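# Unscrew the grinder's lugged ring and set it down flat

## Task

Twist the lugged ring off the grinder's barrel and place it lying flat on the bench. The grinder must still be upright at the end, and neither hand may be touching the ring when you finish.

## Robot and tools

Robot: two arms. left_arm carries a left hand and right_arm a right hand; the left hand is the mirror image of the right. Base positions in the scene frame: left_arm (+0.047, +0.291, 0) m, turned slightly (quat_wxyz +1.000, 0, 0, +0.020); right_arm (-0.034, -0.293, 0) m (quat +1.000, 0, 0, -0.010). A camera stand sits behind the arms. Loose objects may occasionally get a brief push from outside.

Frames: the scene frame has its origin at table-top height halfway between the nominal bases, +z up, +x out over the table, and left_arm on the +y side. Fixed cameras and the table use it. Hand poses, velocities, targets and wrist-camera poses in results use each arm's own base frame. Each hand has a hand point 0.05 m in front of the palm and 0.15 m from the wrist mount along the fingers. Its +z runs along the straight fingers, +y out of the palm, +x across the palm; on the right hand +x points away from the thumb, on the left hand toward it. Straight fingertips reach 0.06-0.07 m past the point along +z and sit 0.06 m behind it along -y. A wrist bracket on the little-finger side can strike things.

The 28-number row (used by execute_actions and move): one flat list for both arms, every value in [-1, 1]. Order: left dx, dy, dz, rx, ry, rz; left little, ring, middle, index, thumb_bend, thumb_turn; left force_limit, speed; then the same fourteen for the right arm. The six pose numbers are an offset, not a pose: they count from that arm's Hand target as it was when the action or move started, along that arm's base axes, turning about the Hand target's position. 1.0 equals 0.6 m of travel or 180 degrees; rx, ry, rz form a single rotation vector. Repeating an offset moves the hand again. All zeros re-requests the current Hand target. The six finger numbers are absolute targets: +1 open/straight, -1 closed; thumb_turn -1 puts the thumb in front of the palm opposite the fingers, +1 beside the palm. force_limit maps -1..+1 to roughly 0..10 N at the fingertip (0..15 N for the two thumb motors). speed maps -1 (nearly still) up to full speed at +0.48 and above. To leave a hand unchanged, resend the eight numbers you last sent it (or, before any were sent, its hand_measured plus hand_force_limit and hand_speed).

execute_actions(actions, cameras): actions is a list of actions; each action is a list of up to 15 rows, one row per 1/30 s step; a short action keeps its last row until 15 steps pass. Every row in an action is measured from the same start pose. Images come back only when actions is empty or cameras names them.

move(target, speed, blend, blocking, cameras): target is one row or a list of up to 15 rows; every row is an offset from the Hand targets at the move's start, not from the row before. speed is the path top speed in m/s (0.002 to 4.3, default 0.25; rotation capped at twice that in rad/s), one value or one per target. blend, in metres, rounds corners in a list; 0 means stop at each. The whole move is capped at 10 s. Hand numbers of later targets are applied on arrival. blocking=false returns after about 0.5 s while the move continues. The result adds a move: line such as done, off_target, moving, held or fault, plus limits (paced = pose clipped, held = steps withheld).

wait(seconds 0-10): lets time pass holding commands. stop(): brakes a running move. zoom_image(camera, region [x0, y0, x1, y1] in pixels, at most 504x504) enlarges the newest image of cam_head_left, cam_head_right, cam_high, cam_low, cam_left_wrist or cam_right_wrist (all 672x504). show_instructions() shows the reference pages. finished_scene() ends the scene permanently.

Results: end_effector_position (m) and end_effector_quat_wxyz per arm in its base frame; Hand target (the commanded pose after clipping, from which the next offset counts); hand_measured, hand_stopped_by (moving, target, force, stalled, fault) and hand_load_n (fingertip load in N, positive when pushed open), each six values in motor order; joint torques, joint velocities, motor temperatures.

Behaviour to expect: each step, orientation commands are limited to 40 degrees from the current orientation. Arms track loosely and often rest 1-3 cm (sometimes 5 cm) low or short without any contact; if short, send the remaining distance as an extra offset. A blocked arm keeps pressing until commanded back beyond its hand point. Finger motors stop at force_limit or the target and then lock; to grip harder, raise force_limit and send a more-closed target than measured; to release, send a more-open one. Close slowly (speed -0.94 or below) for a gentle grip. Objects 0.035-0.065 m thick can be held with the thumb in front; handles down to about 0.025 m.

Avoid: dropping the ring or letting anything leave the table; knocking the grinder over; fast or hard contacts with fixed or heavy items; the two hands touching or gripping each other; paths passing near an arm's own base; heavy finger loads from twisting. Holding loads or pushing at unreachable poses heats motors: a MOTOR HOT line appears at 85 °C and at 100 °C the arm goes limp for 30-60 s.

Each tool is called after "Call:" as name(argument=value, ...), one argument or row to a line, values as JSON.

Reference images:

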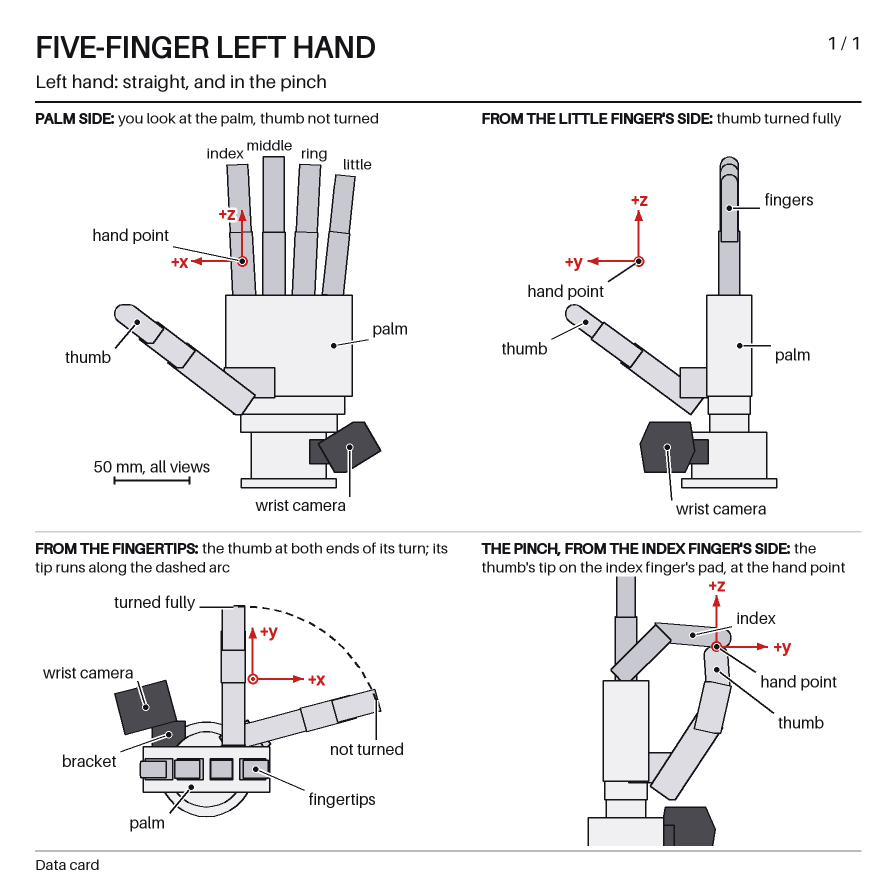

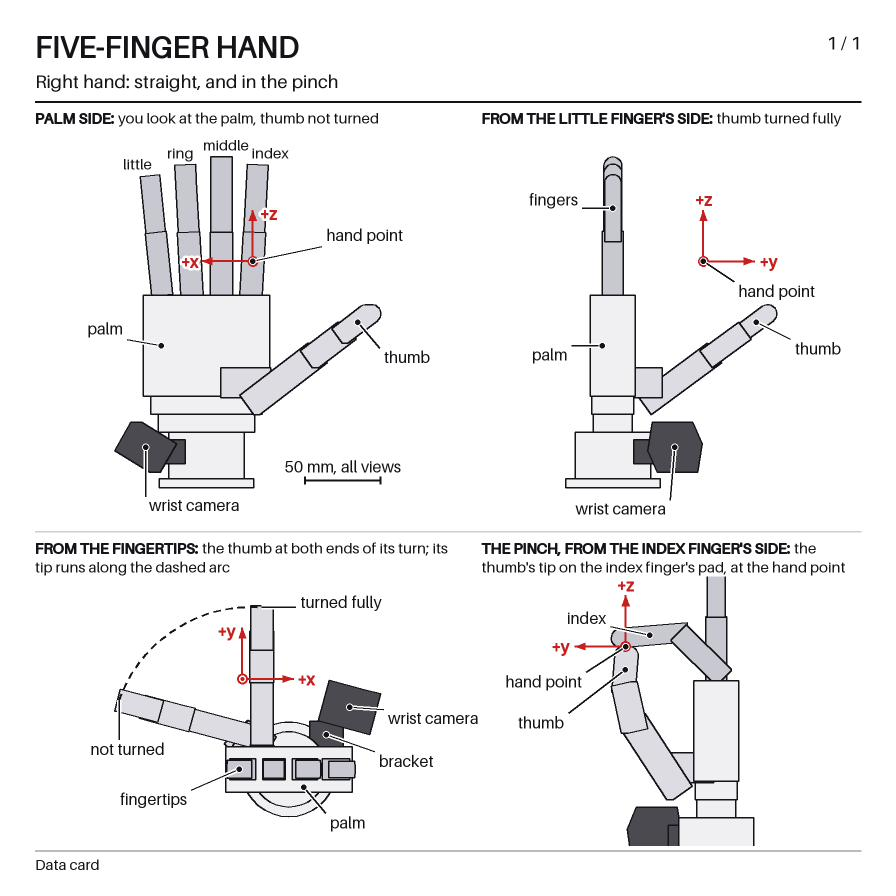

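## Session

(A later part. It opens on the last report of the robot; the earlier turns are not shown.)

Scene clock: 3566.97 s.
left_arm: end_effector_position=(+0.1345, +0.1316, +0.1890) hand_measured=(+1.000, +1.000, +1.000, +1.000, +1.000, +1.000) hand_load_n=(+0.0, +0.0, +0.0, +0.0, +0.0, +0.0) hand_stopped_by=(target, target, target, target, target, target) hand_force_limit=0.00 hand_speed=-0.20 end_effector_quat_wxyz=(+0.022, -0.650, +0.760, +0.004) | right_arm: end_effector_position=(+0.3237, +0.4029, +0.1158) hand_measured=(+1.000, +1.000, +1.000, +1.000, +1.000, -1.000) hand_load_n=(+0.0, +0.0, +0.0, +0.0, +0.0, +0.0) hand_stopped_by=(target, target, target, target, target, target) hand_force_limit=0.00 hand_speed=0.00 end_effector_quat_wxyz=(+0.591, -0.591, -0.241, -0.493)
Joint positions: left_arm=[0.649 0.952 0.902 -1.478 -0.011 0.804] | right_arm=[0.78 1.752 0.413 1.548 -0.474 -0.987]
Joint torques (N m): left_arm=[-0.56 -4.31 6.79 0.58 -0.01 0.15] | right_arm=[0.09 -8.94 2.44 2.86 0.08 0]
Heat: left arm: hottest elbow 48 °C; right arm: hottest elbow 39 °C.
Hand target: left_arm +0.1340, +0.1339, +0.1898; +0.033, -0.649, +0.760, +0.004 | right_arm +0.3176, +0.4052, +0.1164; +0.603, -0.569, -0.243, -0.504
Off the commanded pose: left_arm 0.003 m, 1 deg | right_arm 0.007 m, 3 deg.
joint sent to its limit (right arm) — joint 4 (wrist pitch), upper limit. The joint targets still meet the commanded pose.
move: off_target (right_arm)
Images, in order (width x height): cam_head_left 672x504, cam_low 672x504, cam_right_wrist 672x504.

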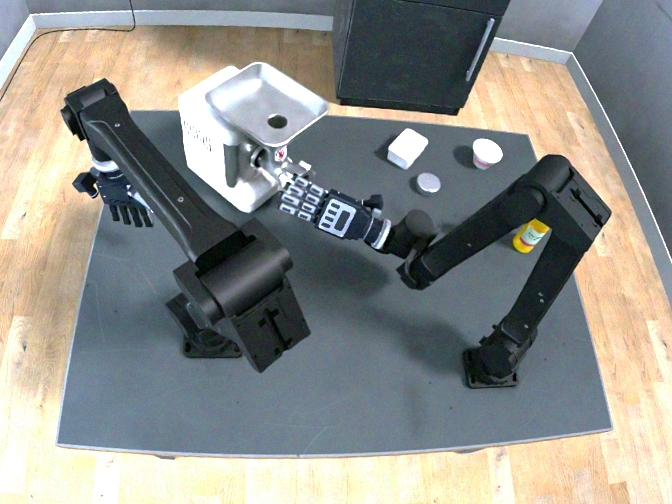

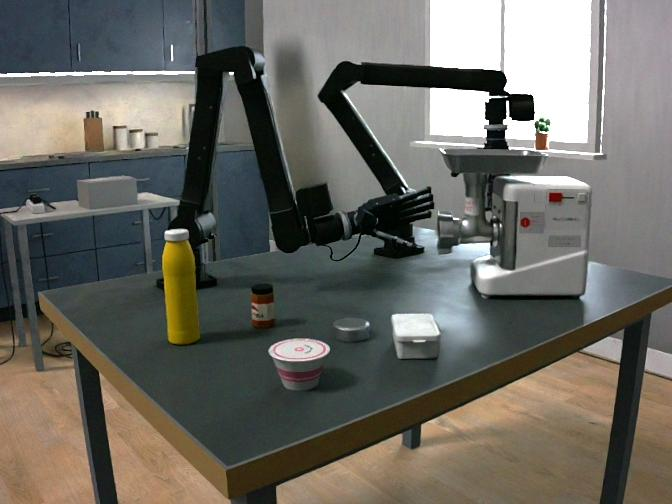

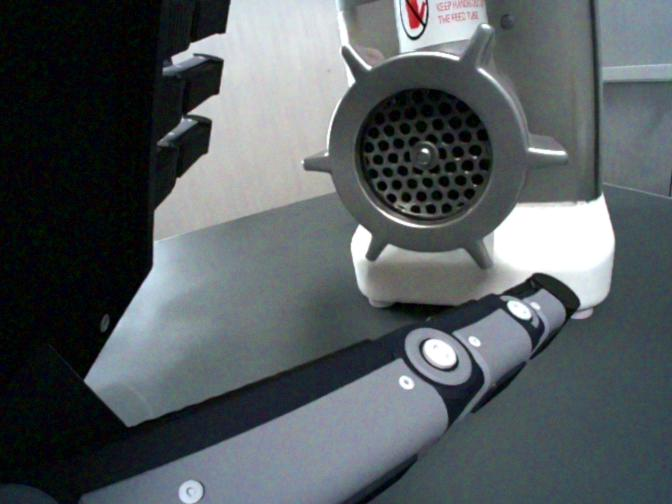

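Call:
move(
  target=[0,0,0,0,0,0,1,1,1,1,1,1,0,-0.2,0.0067,0.012,0.0167,0.0295,0.0333,0,-1,1,1,1,1,-1,0,0],
  speed=0.15,
  cameras=["cam_right_wrist", "cam_head_left", "cam_low"],
)

Call:
zoom_image(
  camera="cam_low",
  region=[380, 170, 506, 264],
)

Scene clock: 3633.53 s.
left_arm: end_effector_position=(+0.1345, +0.1316, +0.1890) hand_measured=(+1.000, +1.000, +1.000, +1.000, +1.000, +1.000) hand_load_n=(+0.0, +0.0, +0.0, +0.0, +0.0, +0.0) hand_stopped_by=(target, target, target, target, target, target) hand_force_limit=0.00 hand_speed=-0.20 end_effector_quat_wxyz=(+0.022, -0.650, +0.760, +0.004) | right_arm: end_effector_position=(+0.3232, +0.4032, +0.1121) hand_measured=(-1.000, +1.000, +1.000, +1.000, +1.000, -1.000) hand_load_n=(+0.0, +0.0, +0.0, +0.0, +0.0, +0.0) hand_stopped_by=(target, target, target, target, target, target) hand_force_limit=0.00 hand_speed=0.00 end_effector_quat_wxyz=(+0.614, -0.608, -0.190, -0.466)
Joint positions: left_arm=[0.649 0.952 0.902 -1.478 -0.011 0.804] | right_arm=[0.784 1.752 0.413 1.548 -0.431 -0.863]
Joint torques (N m): left_arm=[-1.08 -4.31 6.71 0.51 0.01 0.14] | right_arm=[0.15 -10.05 4.3 2.89 0.08 0.17]
Heat: left arm: hottest elbow 48 °C; right arm: hottest elbow 36 °C.
Hand target: left_arm +0.1340, +0.1339, +0.1898; +0.033, -0.649, +0.760, +0.004 | right_arm +0.3216, +0.4124, +0.1264; +0.640, -0.566, -0.188, -0.484
Off the commanded pose: left_arm 0.003 m, 1 deg | right_arm 0.017 m, 6 deg.
joint sent to its limit (right arm) — joint 4 (wrist pitch), upper limit. The joint targets are off in orientation, not in position.
move: off_target (right_arm)
Images, in order (width x height): cam_head_left 672x504, cam_low 672x504, cam_right_wrist 672x504.

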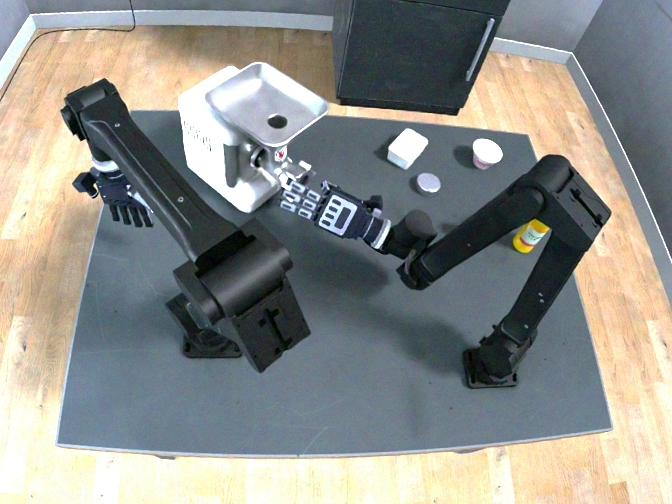

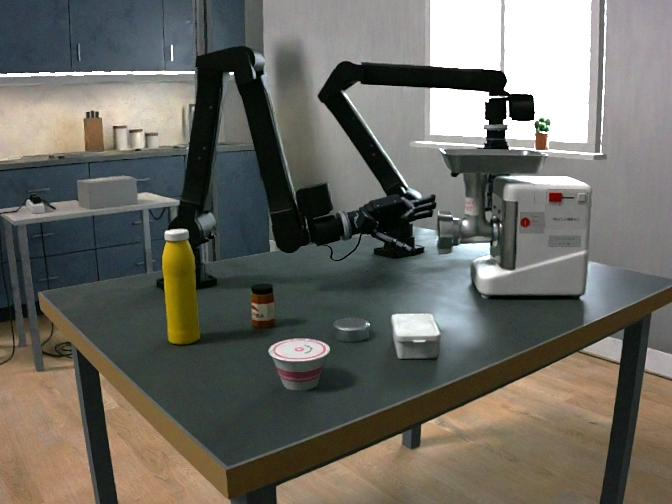

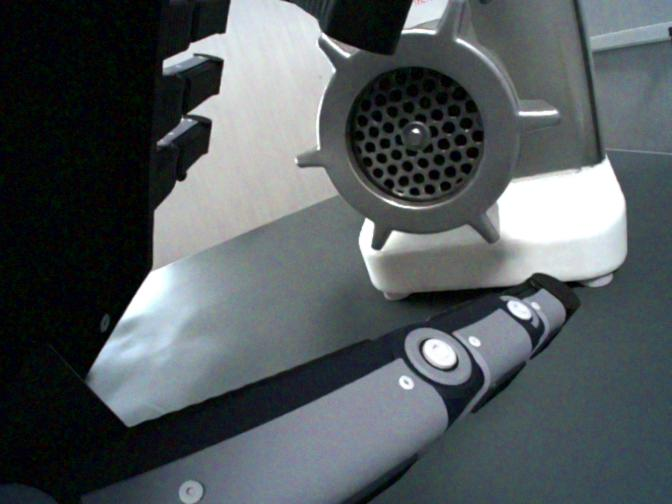

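Scaled by 4.000 from the camera's 672x504 image, which has a finer 960x720 frame.

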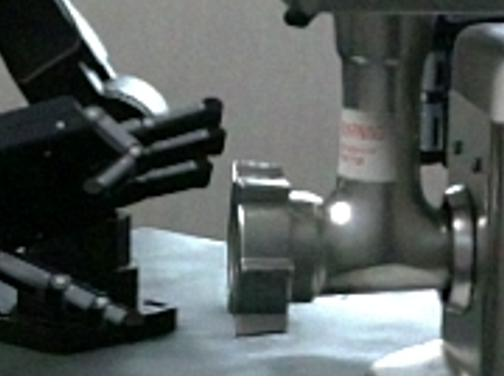

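Call:
move(
  target=[0,0,0,0,0,0,1,1,1,1,1,1,0,-0.2,0.0332,0.0375,0.022,0,0,0,-1,1,1,1,1,-1,0,0],
  speed=0.1,
  cameras=["cam_right_wrist", "cam_low"],
)

Call:
zoom_image(
  camera="cam_low",
  region=[380, 170, 506, 264],
)

Scene clock: 3660.37 s.
left_arm: end_effector_position=(+0.1345, +0.1316, +0.1890) hand_measured=(+1.000, +1.000, +1.000, +1.000, +1.000, +1.000) hand_load_n=(-0.5, +0.0, +0.0, +0.0, +0.0, +0.0) hand_stopped_by=(target, target, target, target, target, target) hand_force_limit=0.00 hand_speed=-0.20 end_effector_quat_wxyz=(+0.022, -0.650, +0.760, +0.004) | right_arm: end_effector_position=(+0.3397, +0.4218, +0.1262) hand_measured=(-1.000, +1.000, +1.000, +1.000, +1.000, -1.000) hand_load_n=(+0.0, +0.5, -0.5, -0.5, +0.0, +0.0) hand_stopped_by=(target, target, target, target, target, target) hand_force_limit=0.00 hand_speed=0.00 end_effector_quat_wxyz=(+0.625, -0.591, -0.186, -0.475)
Joint positions: left_arm=[0.649 0.952 0.902 -1.478 -0.011 0.804] | right_arm=[0.787 1.772 0.482 1.548 -0.425 -0.847]
Joint torques (N m): left_arm=[-0.67 -4.25 6.58 0.47 0.04 0.13] | right_arm=[0.15 -9.64 5.87 2.85 0.09 0.15]
Heat: left arm: hottest elbow 47 °C; right arm: hottest elbow 36 °C.
Hand target: left_arm +0.1340, +0.1339, +0.1898; +0.033, -0.649, +0.760, +0.004 | right_arm +0.3415, +0.4349, +0.1396; +0.640, -0.566, -0.188, -0.484
Off the commanded pose: left_arm 0.003 m, 1 deg | right_arm 0.019 m, 4 deg.
joint sent to its limit (right arm) — joint 4 (wrist pitch), upper limit. The joint targets still meet the commanded pose.
move: off_target (right_arm)
Images, in order (width x height): cam_low 672x504, cam_right_wrist 672x504.

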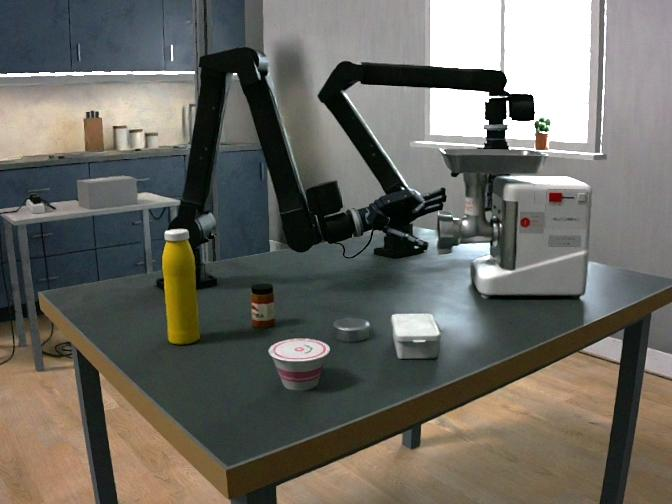

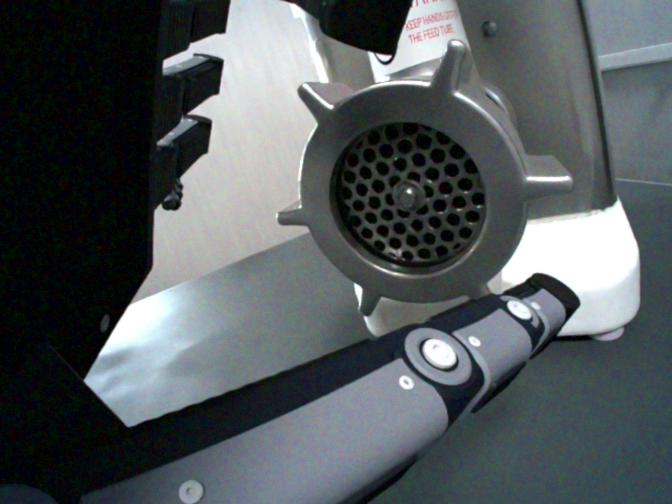

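Scaled by 4.000 from the camera's 672x504 image, which has a finer 960x720 frame.

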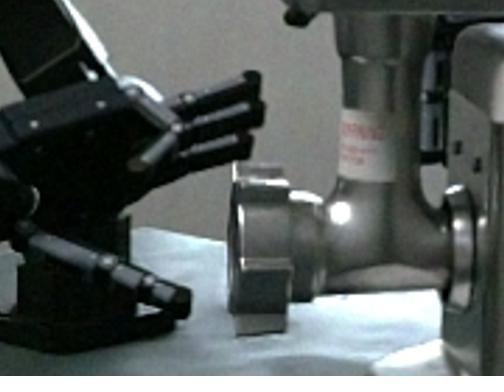

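Call:
move(
  target=[0,0,0,0,0,0,1,1,1,1,1,1,0,-0.2,0.0442,0.05,0,0,0,0,-1,1,1,1,1,-1,0,0],
  speed=0.1,
  cameras=["cam_right_wrist", "cam_low", "cam_head_left"],
)

Call:
zoom_image(
  camera="cam_low",
  region=[380, 170, 506, 264],
)

Call:
zoom_image(
  camera="cam_head_left",
  region=[230, 130, 370, 235],
)

Scene clock: 3677.57 s.
left_arm: end_effector_position=(+0.1345, +0.1316, +0.1890) hand_measured=(+1.000, +1.000, +1.000, +1.000, +1.000, +1.000) hand_load_n=(+0.0, +0.0, +0.0, +0.0, +0.0, +0.0) hand_stopped_by=(target, target, target, target, target, target) hand_force_limit=0.00 hand_speed=-0.20 end_effector_quat_wxyz=(+0.022, -0.650, +0.760, +0.004) | right_arm: end_effector_position=(+0.3653, +0.4477, +0.1251) hand_measured=(-1.000, +1.000, +1.000, +1.000, +1.000, -1.000) hand_load_n=(+0.0, +0.0, +0.0, +0.0, +0.5, +0.0) hand_stopped_by=(target, target, target, target, target, target) hand_force_limit=0.00 hand_speed=0.00 end_effector_quat_wxyz=(+0.628, -0.582, -0.183, -0.482)
Joint positions: left_arm=[0.649 0.952 0.902 -1.478 -0.011 0.804] | right_arm=[0.79 1.845 0.584 1.544 -0.416 -0.843]
Joint torques (N m): left_arm=[-0.44 -4.13 6.69 0.58 -0.02 0.16] | right_arm=[0.26 -11.28 6.95 1.95 -0.07 0.16]
Heat: left arm: hottest elbow 47 °C; right arm: hottest elbow 37 °C.
Hand target: left_arm +0.1340, +0.1339, +0.1898; +0.033, -0.649, +0.760, +0.004 | right_arm +0.3682, +0.4649, +0.1395; +0.640, -0.566, -0.188, -0.484
Off the commanded pose: left_arm 0.003 m, 1 deg | right_arm 0.023 m, 2 deg.
move: off_target (right_arm)
Images, in order (width x height): cam_head_left 672x504, cam_low 672x504, cam_right_wrist 672x504.

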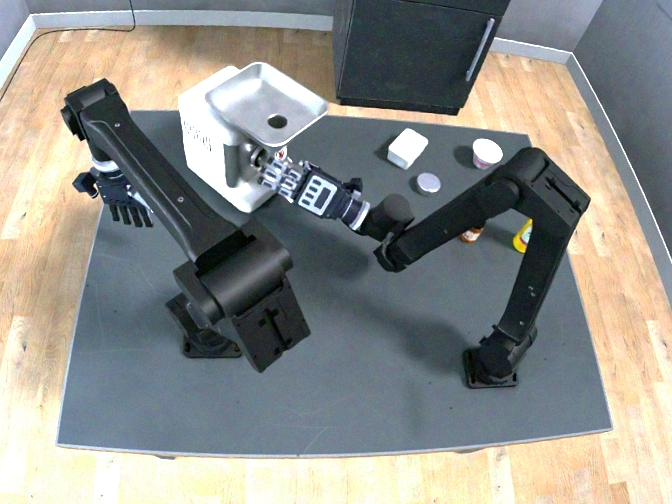

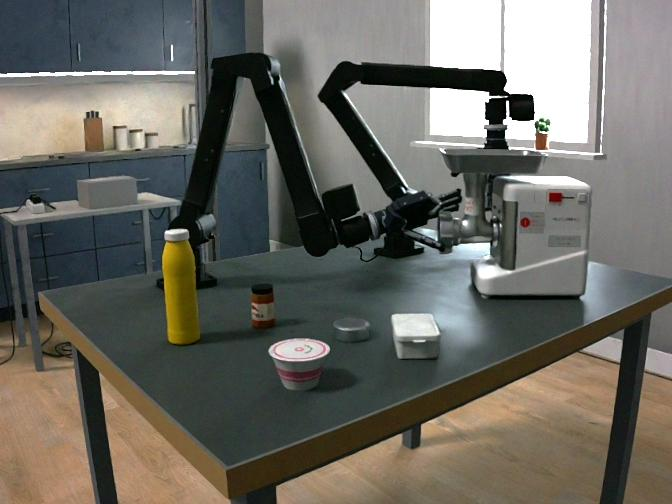

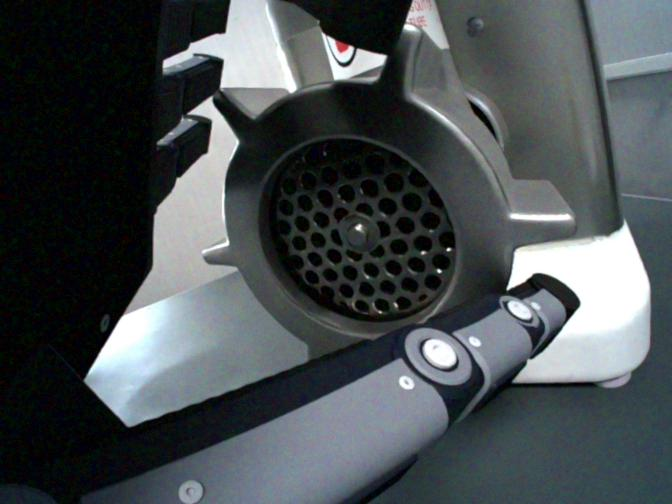

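Scaled by 4.000 from the camera's 672x504 image, which has a finer 960x720 frame.

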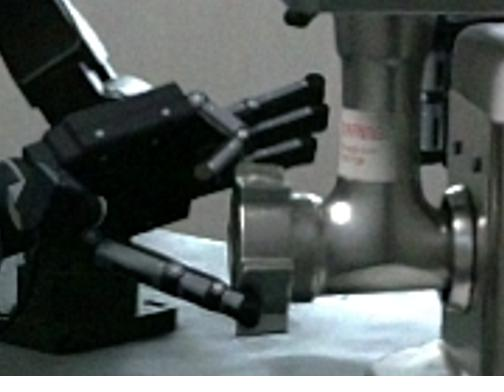

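Scaled by 3.600 from the camera's 672x504 image, which has a finer 960x720 frame.

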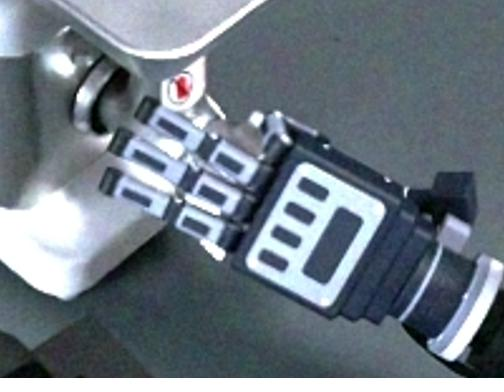

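Call:
move(
  target=[0,0,0,0,0,0,1,1,1,1,1,1,0,-0.2,0,0,0,0,0,0,-1,1,-0.3,-0.3,-0.3,-1,-0.4,-0.8],
  speed=0.1,
  cameras=["cam_right_wrist", "cam_low", "cam_head_left"],
)

Call:
zoom_image(
  camera="cam_low",
  region=[380, 170, 506, 264],
)

Call:
zoom_image(
  camera="cam_head_left",
  region=[230, 130, 370, 235],
)

Scene clock: 3699.27 s.
left_arm: end_effector_position=(+0.1345, +0.1316, +0.1890) hand_measured=(+1.000, +1.000, +1.000, +1.000, +1.000, +1.000) hand_load_n=(+0.0, +0.0, +0.0, +0.0, +0.0, +0.0) hand_stopped_by=(target, target, target, target, target, target) hand_force_limit=0.00 hand_speed=-0.20 end_effector_quat_wxyz=(+0.022, -0.650, +0.760, +0.004) | right_arm: end_effector_position=(+0.3662, +0.4475, +0.1217) hand_measured=(-1.000, +1.000, +0.376, +0.264, +0.920, -1.000) hand_load_n=(+0.0, +0.0, +1.5, +6.5, +11.5, -2.0) hand_stopped_by=(target, target, force, force, force, target) hand_force_limit=-0.40 hand_speed=-0.80 end_effector_quat_wxyz=(+0.627, -0.586, -0.182, -0.481)
Joint positions: left_arm=[0.649 0.952 0.902 -1.478 -0.011 0.804] | right_arm=[0.79 1.85 0.585 1.539 -0.413 -0.843]
Joint torques (N m): left_arm=[-0.56 -4.42 6.71 0.5 0.02 0.15] | right_arm=[0.21 -11.69 6.87 2.13 -0.22 0.16]
Heat: left arm: hottest elbow 47 °C; right arm: hottest elbow 38 °C.
Hand target: left_arm +0.1340, +0.1339, +0.1898; +0.033, -0.649, +0.760, +0.004 | right_arm +0.3681, +0.4649, +0.1396; +0.640, -0.566, -0.188, -0.484
Off the commanded pose: left_arm 0.003 m, 1 deg | right_arm 0.025 m, 3 deg.
move: off_target (right_arm)
Images, in order (width x height): cam_head_left 672x504, cam_low 672x504, cam_right_wrist 672x504.

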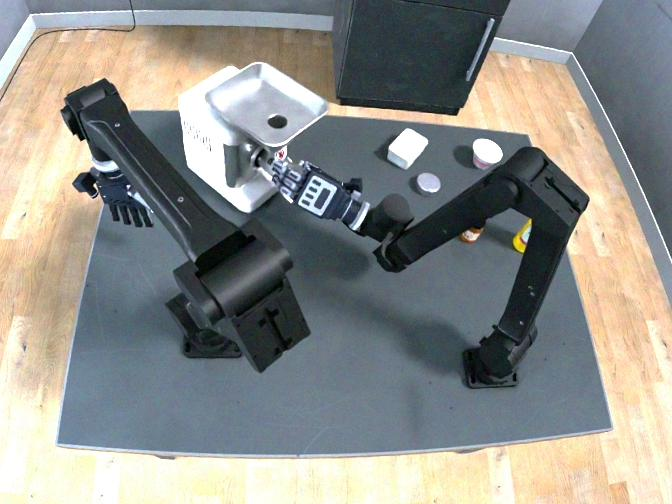

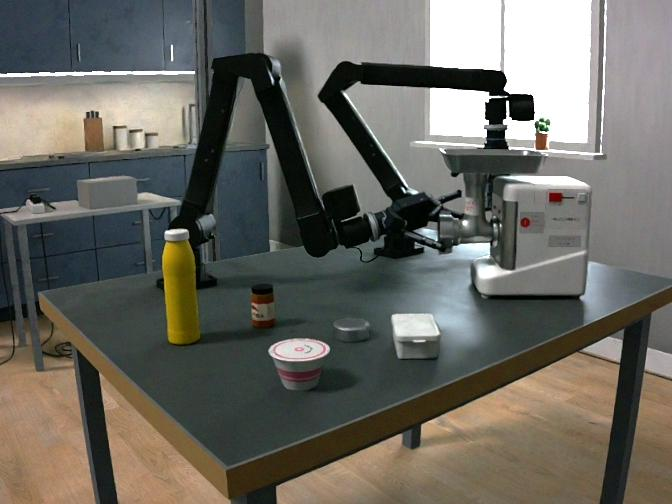

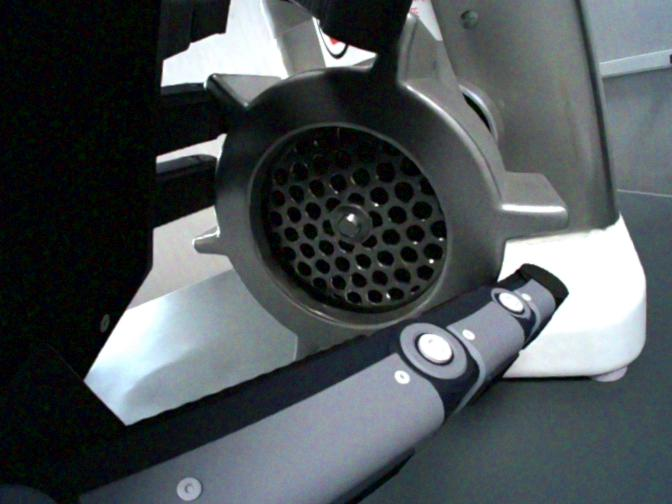

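Scaled by 4.000 from the camera's 672x504 image, which has a finer 960x720 frame.

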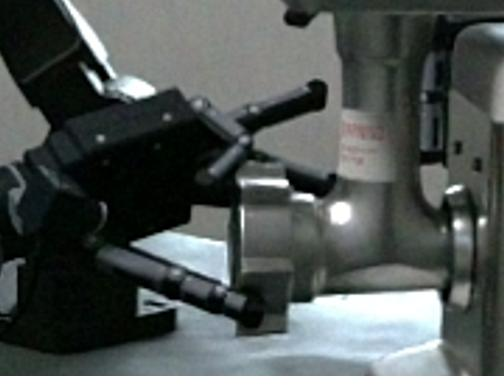

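Scaled by 3.600 from the camera's 672x504 image, which has a finer 960x720 frame.

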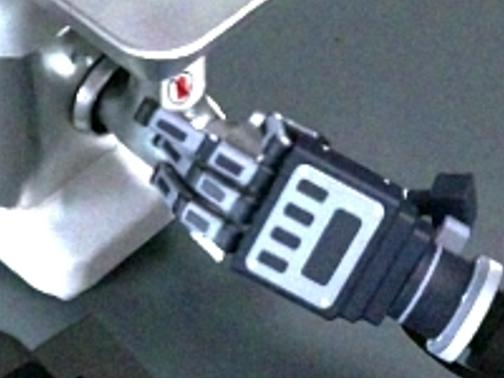

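Call:
move(
  target=[
    [0,0,0,0,0,0,1,1,1,1,1,1,0,-0.2,0.0073,-0.0065,-0.0058,-0.0958,-0.1082,0,-1,1,-0.3,-0.3,-0.3,-1,-0.4,-0.8],
    [0,0,0,0,0,0,1,1,1,1,1,1,0,-0.2,0.0162,-0.0143,-0.0068,-0.1952,-0.2205,0,-1,1,-0.3,-0.3,-0.3,-1,-0.4,-0.8],
  ],
  speed=0.15,
  blend=[0.01,0],
  cameras=["cam_right_wrist", "cam_low", "cam_head_left"],
)

Call:
zoom_image(
  camera="cam_low",
  region=[380, 170, 506, 264],
)

Call:
zoom_image(
  camera="cam_head_left",
  region=[230, 130, 370, 235],
)

Scene clock: 3729.13 s.
left_arm: end_effector_position=(+0.1345, +0.1316, +0.1890) hand_measured=(+1.000, +1.000, +1.000, +1.000, +1.000, +1.000) hand_load_n=(+0.0, +0.0, +0.0, +0.0, +0.0, +0.0) hand_stopped_by=(target, target, target, target, target, target) hand_force_limit=0.00 hand_speed=-0.20 end_effector_quat_wxyz=(+0.022, -0.650, +0.760, +0.004) | right_arm: end_effector_position=(+0.3741, +0.4406, +0.1153) hand_measured=(-1.000, +1.000, +0.374, +0.264, +0.920, -1.000) hand_load_n=(+0.0, +0.0, +0.0, +8.0, +8.0, +1.5) hand_stopped_by=(target, target, force, force, force, target) hand_force_limit=-0.40 hand_speed=-0.80 end_effector_quat_wxyz=(-0.341, +0.551, +0.522, +0.555)
Joint positions: left_arm=[0.649 0.952 0.902 -1.478 -0.011 0.804] | right_arm=[0.81 1.632 0.594 0.865 -0.493 -1.86]
Joint torques (N m): left_arm=[-0.44 -4.48 6.71 0.49 -0.01 0.14] | right_arm=[0.15 -11.34 8.25 1.59 -0.09 -0.02]
Heat: left arm: hottest elbow 47 °C; right arm: hottest elbow 38 °C.
Hand target: left_arm +0.1340, +0.1339, +0.1898; +0.033, -0.649, +0.760, +0.004 | right_arm +0.3776, +0.4564, +0.1355; -0.343, +0.534, +0.525, +0.567
Off the commanded pose: left_arm 0.003 m, 1 deg | right_arm 0.026 m, 2 deg.
move: off_target (right_arm)
Images, in order (width x height): cam_head_left 672x504, cam_low 672x504, cam_right_wrist 672x504.

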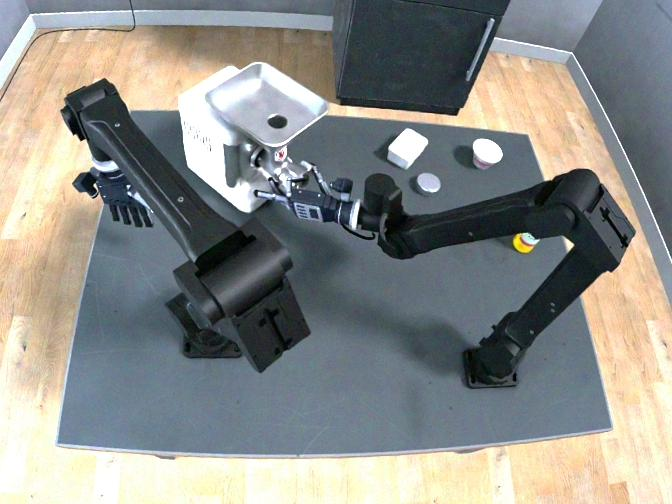

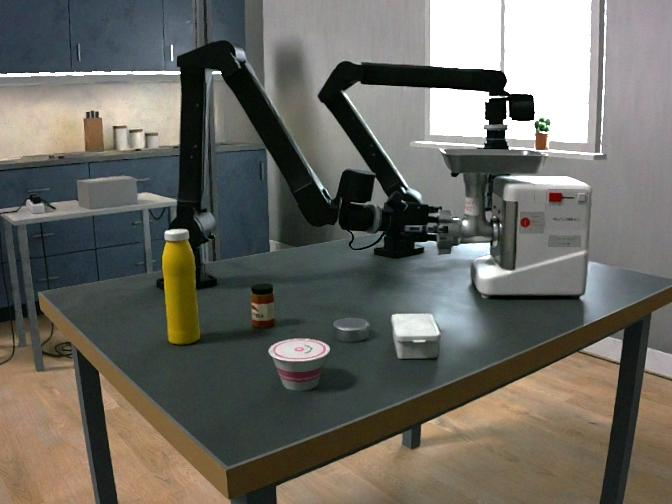

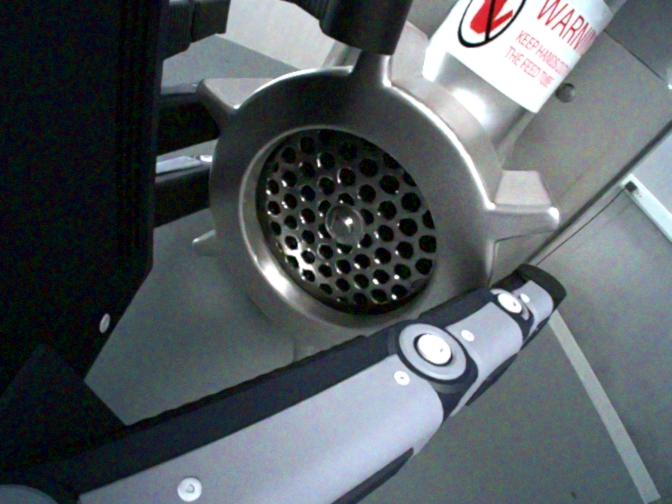

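Scaled by 4.000 from the camera's 672x504 image, which has a finer 960x720 frame.

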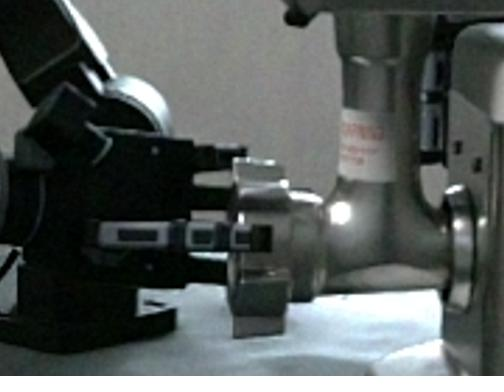

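Scaled by 3.600 from the camera's 672x504 image, which has a finer 960x720 frame.

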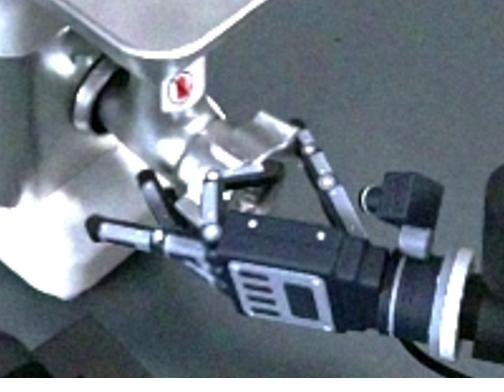

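Call:
move(
  target=[
    [0,0,0,0,0,0,1,1,1,1,1,1,0,-0.2,0.0025,-0.0022,0.0007,-0.0295,-0.0333,0,-1,1,-0.3,-0.3,-0.3,-1,-0.4,-0.8],
    [0,0,0,0,0,0,1,1,1,1,1,1,0,-0.2,-0.0196,-0.0272,0.0007,-0.0295,-0.0333,0,-1,1,-0.3,-0.3,-0.3,-1,-0.4,-0.8],
  ],
  speed=[0.15,0.04],
  cameras=["cam_low"],
)

Call:
zoom_image(
  camera="cam_low",
  region=[380, 170, 506, 264],
)

Scene clock: 3759.77 s.
left_arm: end_effector_position=(+0.1345, +0.1316, +0.1890) hand_measured=(+1.000, +1.000, +1.000, +1.000, +1.000, +1.000) hand_load_n=(+0.0, +0.0, +0.0, +0.0, +0.0, +0.0) hand_stopped_by=(target, target, target, target, target, target) hand_force_limit=0.00 hand_speed=-0.20 end_effector_quat_wxyz=(+0.022, -0.650, +0.760, +0.004) | right_arm: end_effector_position=(+0.3754, +0.4392, +0.1164) hand_measured=(-1.000, +1.000, +0.374, +0.264, +0.920, -1.000) hand_load_n=(+0.0, +0.0, +0.0, +8.5, +6.5, +1.5) hand_stopped_by=(target, target, force, force, force, target) hand_force_limit=-0.40 hand_speed=-0.80 end_effector_quat_wxyz=(-0.288, +0.536, +0.565, +0.557)
Joint positions: left_arm=[0.649 0.952 0.902 -1.478 -0.011 0.804] | right_arm=[0.821 1.603 0.601 0.762 -0.458 -2.013]
Joint torques (N m): left_arm=[-0.03 -4.78 6.61 0.46 -0.03 0.14] | right_arm=[0.03 -13.68 4.15 2.43 -0.2 -0.03]
Heat: left arm: hottest elbow 47 °C; right arm: hottest elbow 40 °C.
Hand target: left_arm +0.1340, +0.1339, +0.1898; +0.033, -0.649, +0.760, +0.004 | right_arm +0.3660, +0.4401, +0.1359; -0.290, +0.519, +0.568, +0.569
Off the commanded pose: left_arm 0.003 m, 1 deg | right_arm 0.022 m, 2 deg.
move: off_target (right_arm)
Images, in order (width x height): cam_low 672x504.

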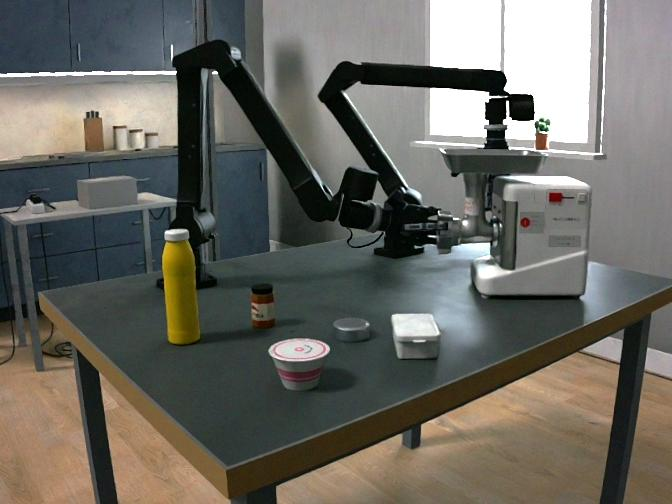

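Scaled by 4.000 from the camera's 672x504 image, which has a finer 960x720 frame.

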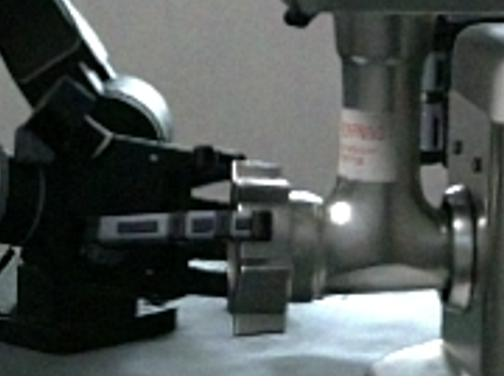

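Call:
move(
  target=[
    [0,0,0,0,0,0,1,1,1,1,1,1,0,-0.2,0.0218,0.025,0,0,0,0,-1,1,-0.3,-0.3,-0.3,-1,-0.4,-0.8],
    [0,0,0,0,0,0,1,1,1,1,1,1,0,-0.2,0.0218,0.025,0,0,0,0,-1,1,1,1,1,-1,-0.4,-0.3],
    [0,0,0,0,0,0,1,1,1,1,1,1,0,-0.2,0.031,0.0168,0.0052,0,0,0,-1,1,1,1,1,-1,-0.4,-0.3],
    [0,0,0,0,0,0,1,1,1,1,1,1,0,-0.2,0.0143,0.0317,0.0033,0.2247,0.2538,0,-1,1,1,1,1,-1,-0.4,-0.3],
    [0,0,0,0,0,0,1,1,1,1,1,1,0,-0.2,0.0065,0.0387,0.0115,0.2247,0.2538,0,-1,1,-0.3,-0.3,-0.3,-1,-0.5,-0.85],
  ],
  speed=[0.1,0.1,0.1,0.22,0.1],
  cameras=["cam_right_wrist", "cam_low", "cam_head_left"],
)

Call:
zoom_image(
  camera="cam_low",
  region=[380, 170, 506, 264],
)

Scene clock: 3784.97 s.
left_arm: end_effector_position=(+0.1345, +0.1316, +0.1890) hand_measured=(+1.000, +1.000, +1.000, +1.000, +1.000, +1.000) hand_load_n=(+0.0, +0.0, +0.0, +0.0, +0.0, +0.0) hand_stopped_by=(target, target, target, target, target, target) hand_force_limit=0.00 hand_speed=-0.20 end_effector_quat_wxyz=(+0.022, -0.650, +0.760, +0.004) | right_arm: end_effector_position=(+0.3727, +0.4494, +0.1247) hand_measured=(-1.000, +1.000, +0.558, +0.308, +0.942, -1.000) hand_load_n=(+0.0, +0.0, +2.0, +3.5, +18.5, +1.0) hand_stopped_by=(target, target, force, force, force, target) hand_force_limit=-0.50 hand_speed=-0.85 end_effector_quat_wxyz=(+0.628, -0.584, -0.182, -0.481)
Joint positions: left_arm=[0.649 0.952 0.902 -1.478 -0.011 0.804] | right_arm=[0.78 1.849 0.602 1.527 -0.423 -0.838]
Joint torques (N m): left_arm=[-0.44 -4.13 6.61 0.5 0.03 0.14] | right_arm=[0.5 -12.51 5.68 2.29 -0.05 0.13]
Heat: left arm: hottest elbow 47 °C; right arm: hottest elbow 38 °C.
Hand target: left_arm +0.1340, +0.1339, +0.1898; +0.033, -0.649, +0.760, +0.004 | right_arm +0.3699, +0.4633, +0.1430; +0.640, -0.566, -0.188, -0.484
Off the commanded pose: left_arm 0.003 m, 1 deg | right_arm 0.023 m, 3 deg.
move: off_target (right_arm); target 2's new numbers were sent with right_arm's hand 0.026 m and 3 deg from that target; target 5's new numbers were sent with right_arm's hand 0.023 m and 3 deg from that target
Images, in order (width x height): cam_head_left 672x504, cam_low 672x504, cam_right_wrist 672x504.

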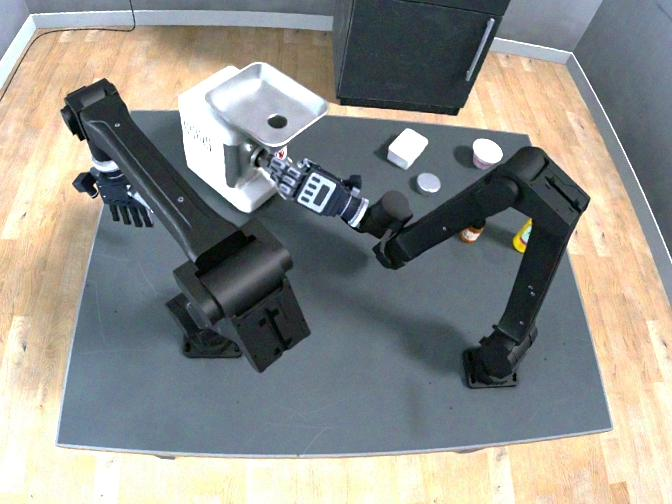

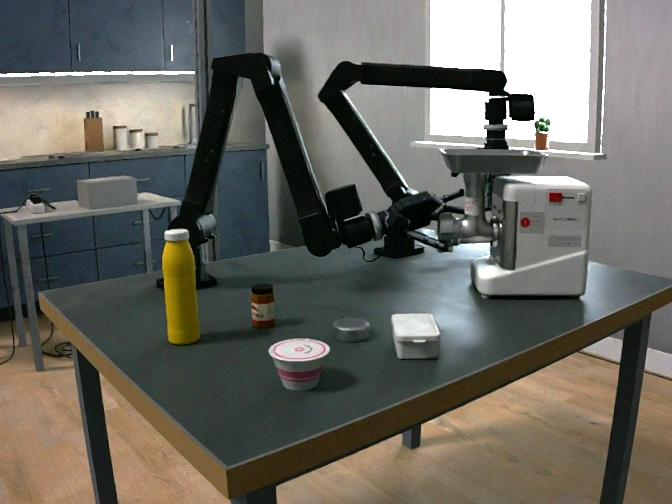

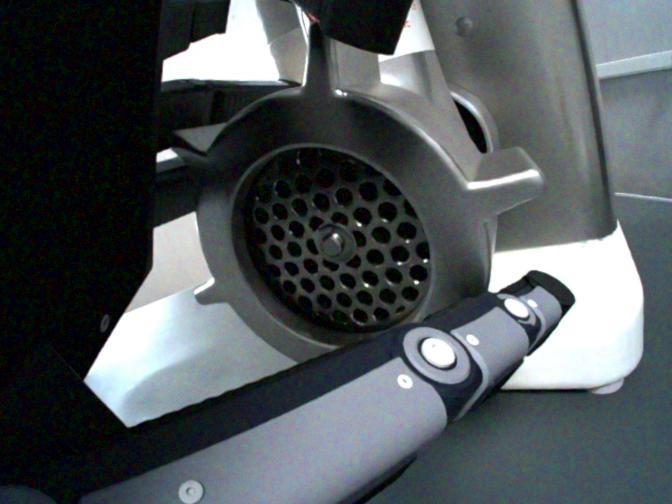

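Scaled by 4.000 from the camera's 672x504 image, which has a finer 960x720 frame.

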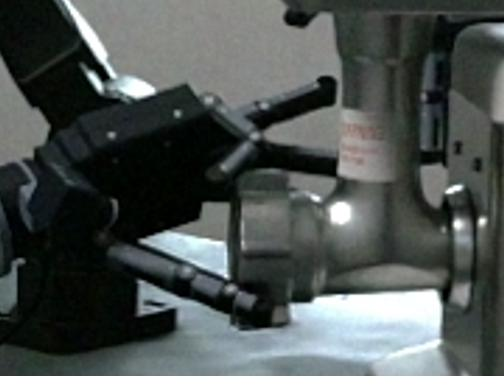

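Call:
move(
  target=[
    [0,0,0,0,0,0,1,1,1,1,1,1,0,-0.2,0,0,0,0,0,0,-1,1,1,1,1,-1,-0.5,-0.3],
    [0,0,0,0,0,0,1,1,1,1,1,1,0,-0.2,-0.0462,-0.026,0.01,0,0,0,-1,1,1,1,1,-1,-0.5,-0.3],
    [0,0,0,0,0,0,1,1,1,1,1,1,0,-0.2,-0.0473,-0.0462,0.018,-0.0589,-0.0666,0,-1,1,1,1,1,-1,-0.5,-0.3],
    [0,0,0,0,0,0,1,1,1,1,1,1,0,-0.2,-0.0012,-0.0202,0.008,-0.0589,-0.0666,0,-1,1,1,1,1,-1,-0.5,-0.3],
  ],
  speed=0.12,
  blend=[0,0.005,0.005,0],
  cameras=["cam_right_wrist", "cam_low", "cam_head_left"],
)

Call:
zoom_image(
  camera="cam_low",
  region=[380, 170, 506, 264],
)

Scene clock: 3838.37 s.
left_arm: end_effector_position=(+0.1345, +0.1316, +0.1890) hand_measured=(+1.000, +1.000, +1.000, +1.000, +1.000, +1.000) hand_load_n=(+0.0, +0.0, +0.0, +0.0, +0.0, +0.0) hand_stopped_by=(target, target, target, target, target, target) hand_force_limit=0.00 hand_speed=-0.20 end_effector_quat_wxyz=(+0.022, -0.650, +0.760, +0.004) | right_arm: end_effector_position=(+0.3490, +0.4437, +0.1367) hand_measured=(-1.000, +1.000, +1.000, +1.000, +1.000, -1.000) hand_load_n=(+0.0, +0.0, -0.5, +0.0, +0.5, -2.0) hand_stopped_by=(target, target, target, target, target, target) hand_force_limit=-0.50 hand_speed=-0.30 end_effector_quat_wxyz=(+0.565, -0.578, -0.300, -0.507)
Joint positions: left_arm=[0.649 0.952 0.902 -1.478 -0.011 0.804] | right_arm=[0.8 1.715 0.545 1.346 -0.512 -1.124]
Joint torques (N m): left_arm=[-0.85 -4.25 6.84 0.51 0 0.15] | right_arm=[-1.96 -9.41 8.25 1.7 -0.02 0.01]
Heat: left arm: hottest elbow 46 °C; right arm: hottest elbow 37 °C.
Hand target: left_arm +0.1340, +0.1339, +0.1898; +0.033, -0.649, +0.760, +0.004 | right_arm +0.3691, +0.4512, +0.1476; +0.562, -0.569, -0.298, -0.521
Off the commanded pose: left_arm 0.003 m, 1 deg | right_arm 0.024 m, 2 deg.
move: off_target (right_arm)
Images, in order (width x height): cam_head_left 672x504, cam_low 672x504, cam_right_wrist 672x504.

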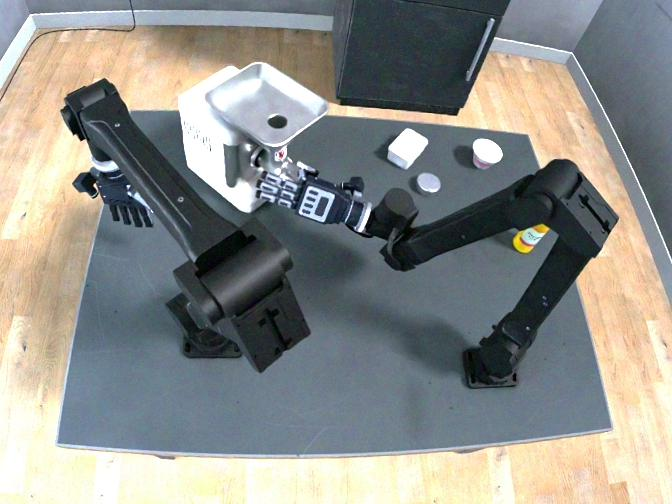

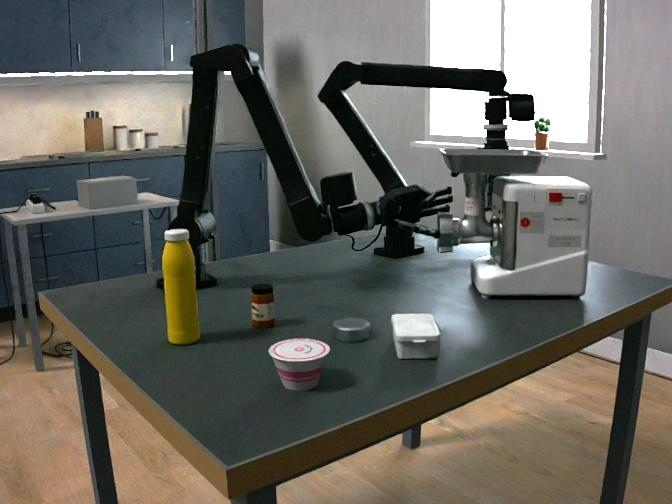

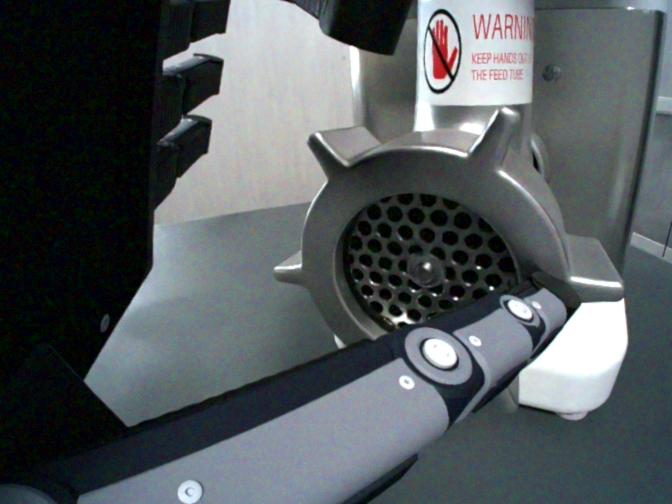

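Scaled by 4.000 from the camera's 672x504 image, which has a finer 960x720 frame.

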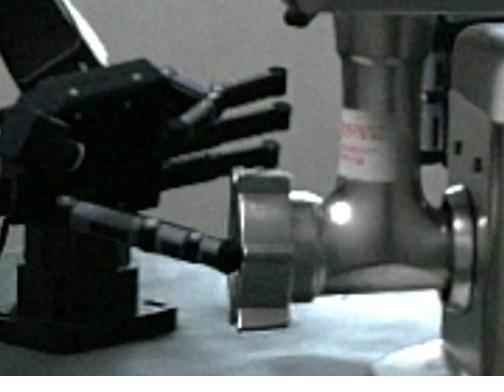

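Call:
move(
  target=[
    [0,0,0,0,0,0,1,1,1,1,1,1,0,-0.2,-0.0332,-0.0375,0,0,0,0,-1,1,1,1,1,-1,-0.5,-0.3],
    [0,0,0,0,0,0,1,1,1,1,1,1,0,-0.2,-0.01,-0.058,-0.0133,0,0,0,-1,1,1,1,1,-1,-0.5,-0.3],
  ],
  speed=0.12,
  blend=[0.005,0],
  cameras=["cam_right_wrist"],
)

Scene clock: 3857.47 s.
left_arm: end_effector_position=(+0.1345, +0.1316, +0.1890) hand_measured=(+1.000, +1.000, +1.000, +1.000, +1.000, +1.000) hand_load_n=(+0.0, +0.0, +0.0, +0.0, +0.5, +0.0) hand_stopped_by=(target, target, target, target, target, target) hand_force_limit=0.00 hand_speed=-0.20 end_effector_quat_wxyz=(+0.022, -0.650, +0.760, +0.004) | right_arm: end_effector_position=(+0.3605, +0.4211, +0.1392) hand_measured=(-1.000, +1.000, +1.000, +1.000, +1.000, -1.000) hand_load_n=(+0.0, +0.0, +0.0, +0.0, +0.0, +0.0) hand_stopped_by=(target, target, target, target, target, target) hand_force_limit=-0.50 hand_speed=-0.30 end_effector_quat_wxyz=(+0.562, -0.571, -0.302, -0.517)
Joint positions: left_arm=[0.649 0.952 0.902 -1.478 -0.011 0.804] | right_arm=[0.738 1.713 0.522 1.39 -0.566 -1.124]
Joint torques (N m): left_arm=[-0.79 -4.6 6.71 0.51 0.02 0.14] | right_arm=[-1.61 -9.76 3.51 2.7 -0.07 0.14]
Heat: left arm: hottest elbow 46 °C; right arm: hottest elbow 39 °C.
Hand target: left_arm +0.1340, +0.1339, +0.1898; +0.033, -0.649, +0.760, +0.004 | right_arm +0.3631, +0.4164, +0.1397; +0.562, -0.569, -0.297, -0.521
Off the commanded pose: left_arm 0.003 m, 1 deg | right_arm 0.005 m, 1 deg.
move: done
Images, in order (width x height): cam_right_wrist 672x504.

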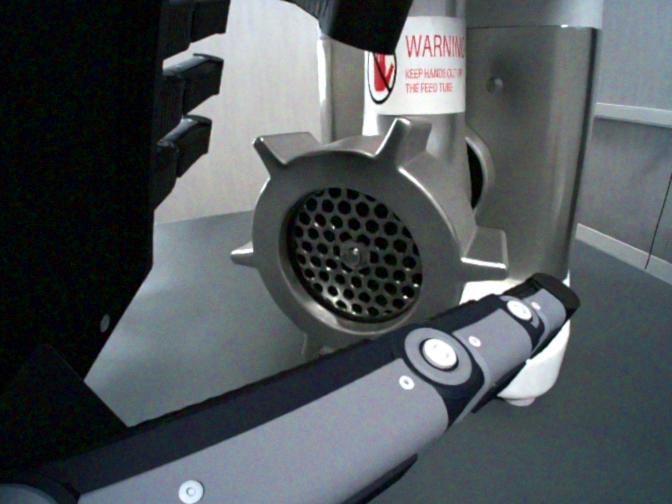

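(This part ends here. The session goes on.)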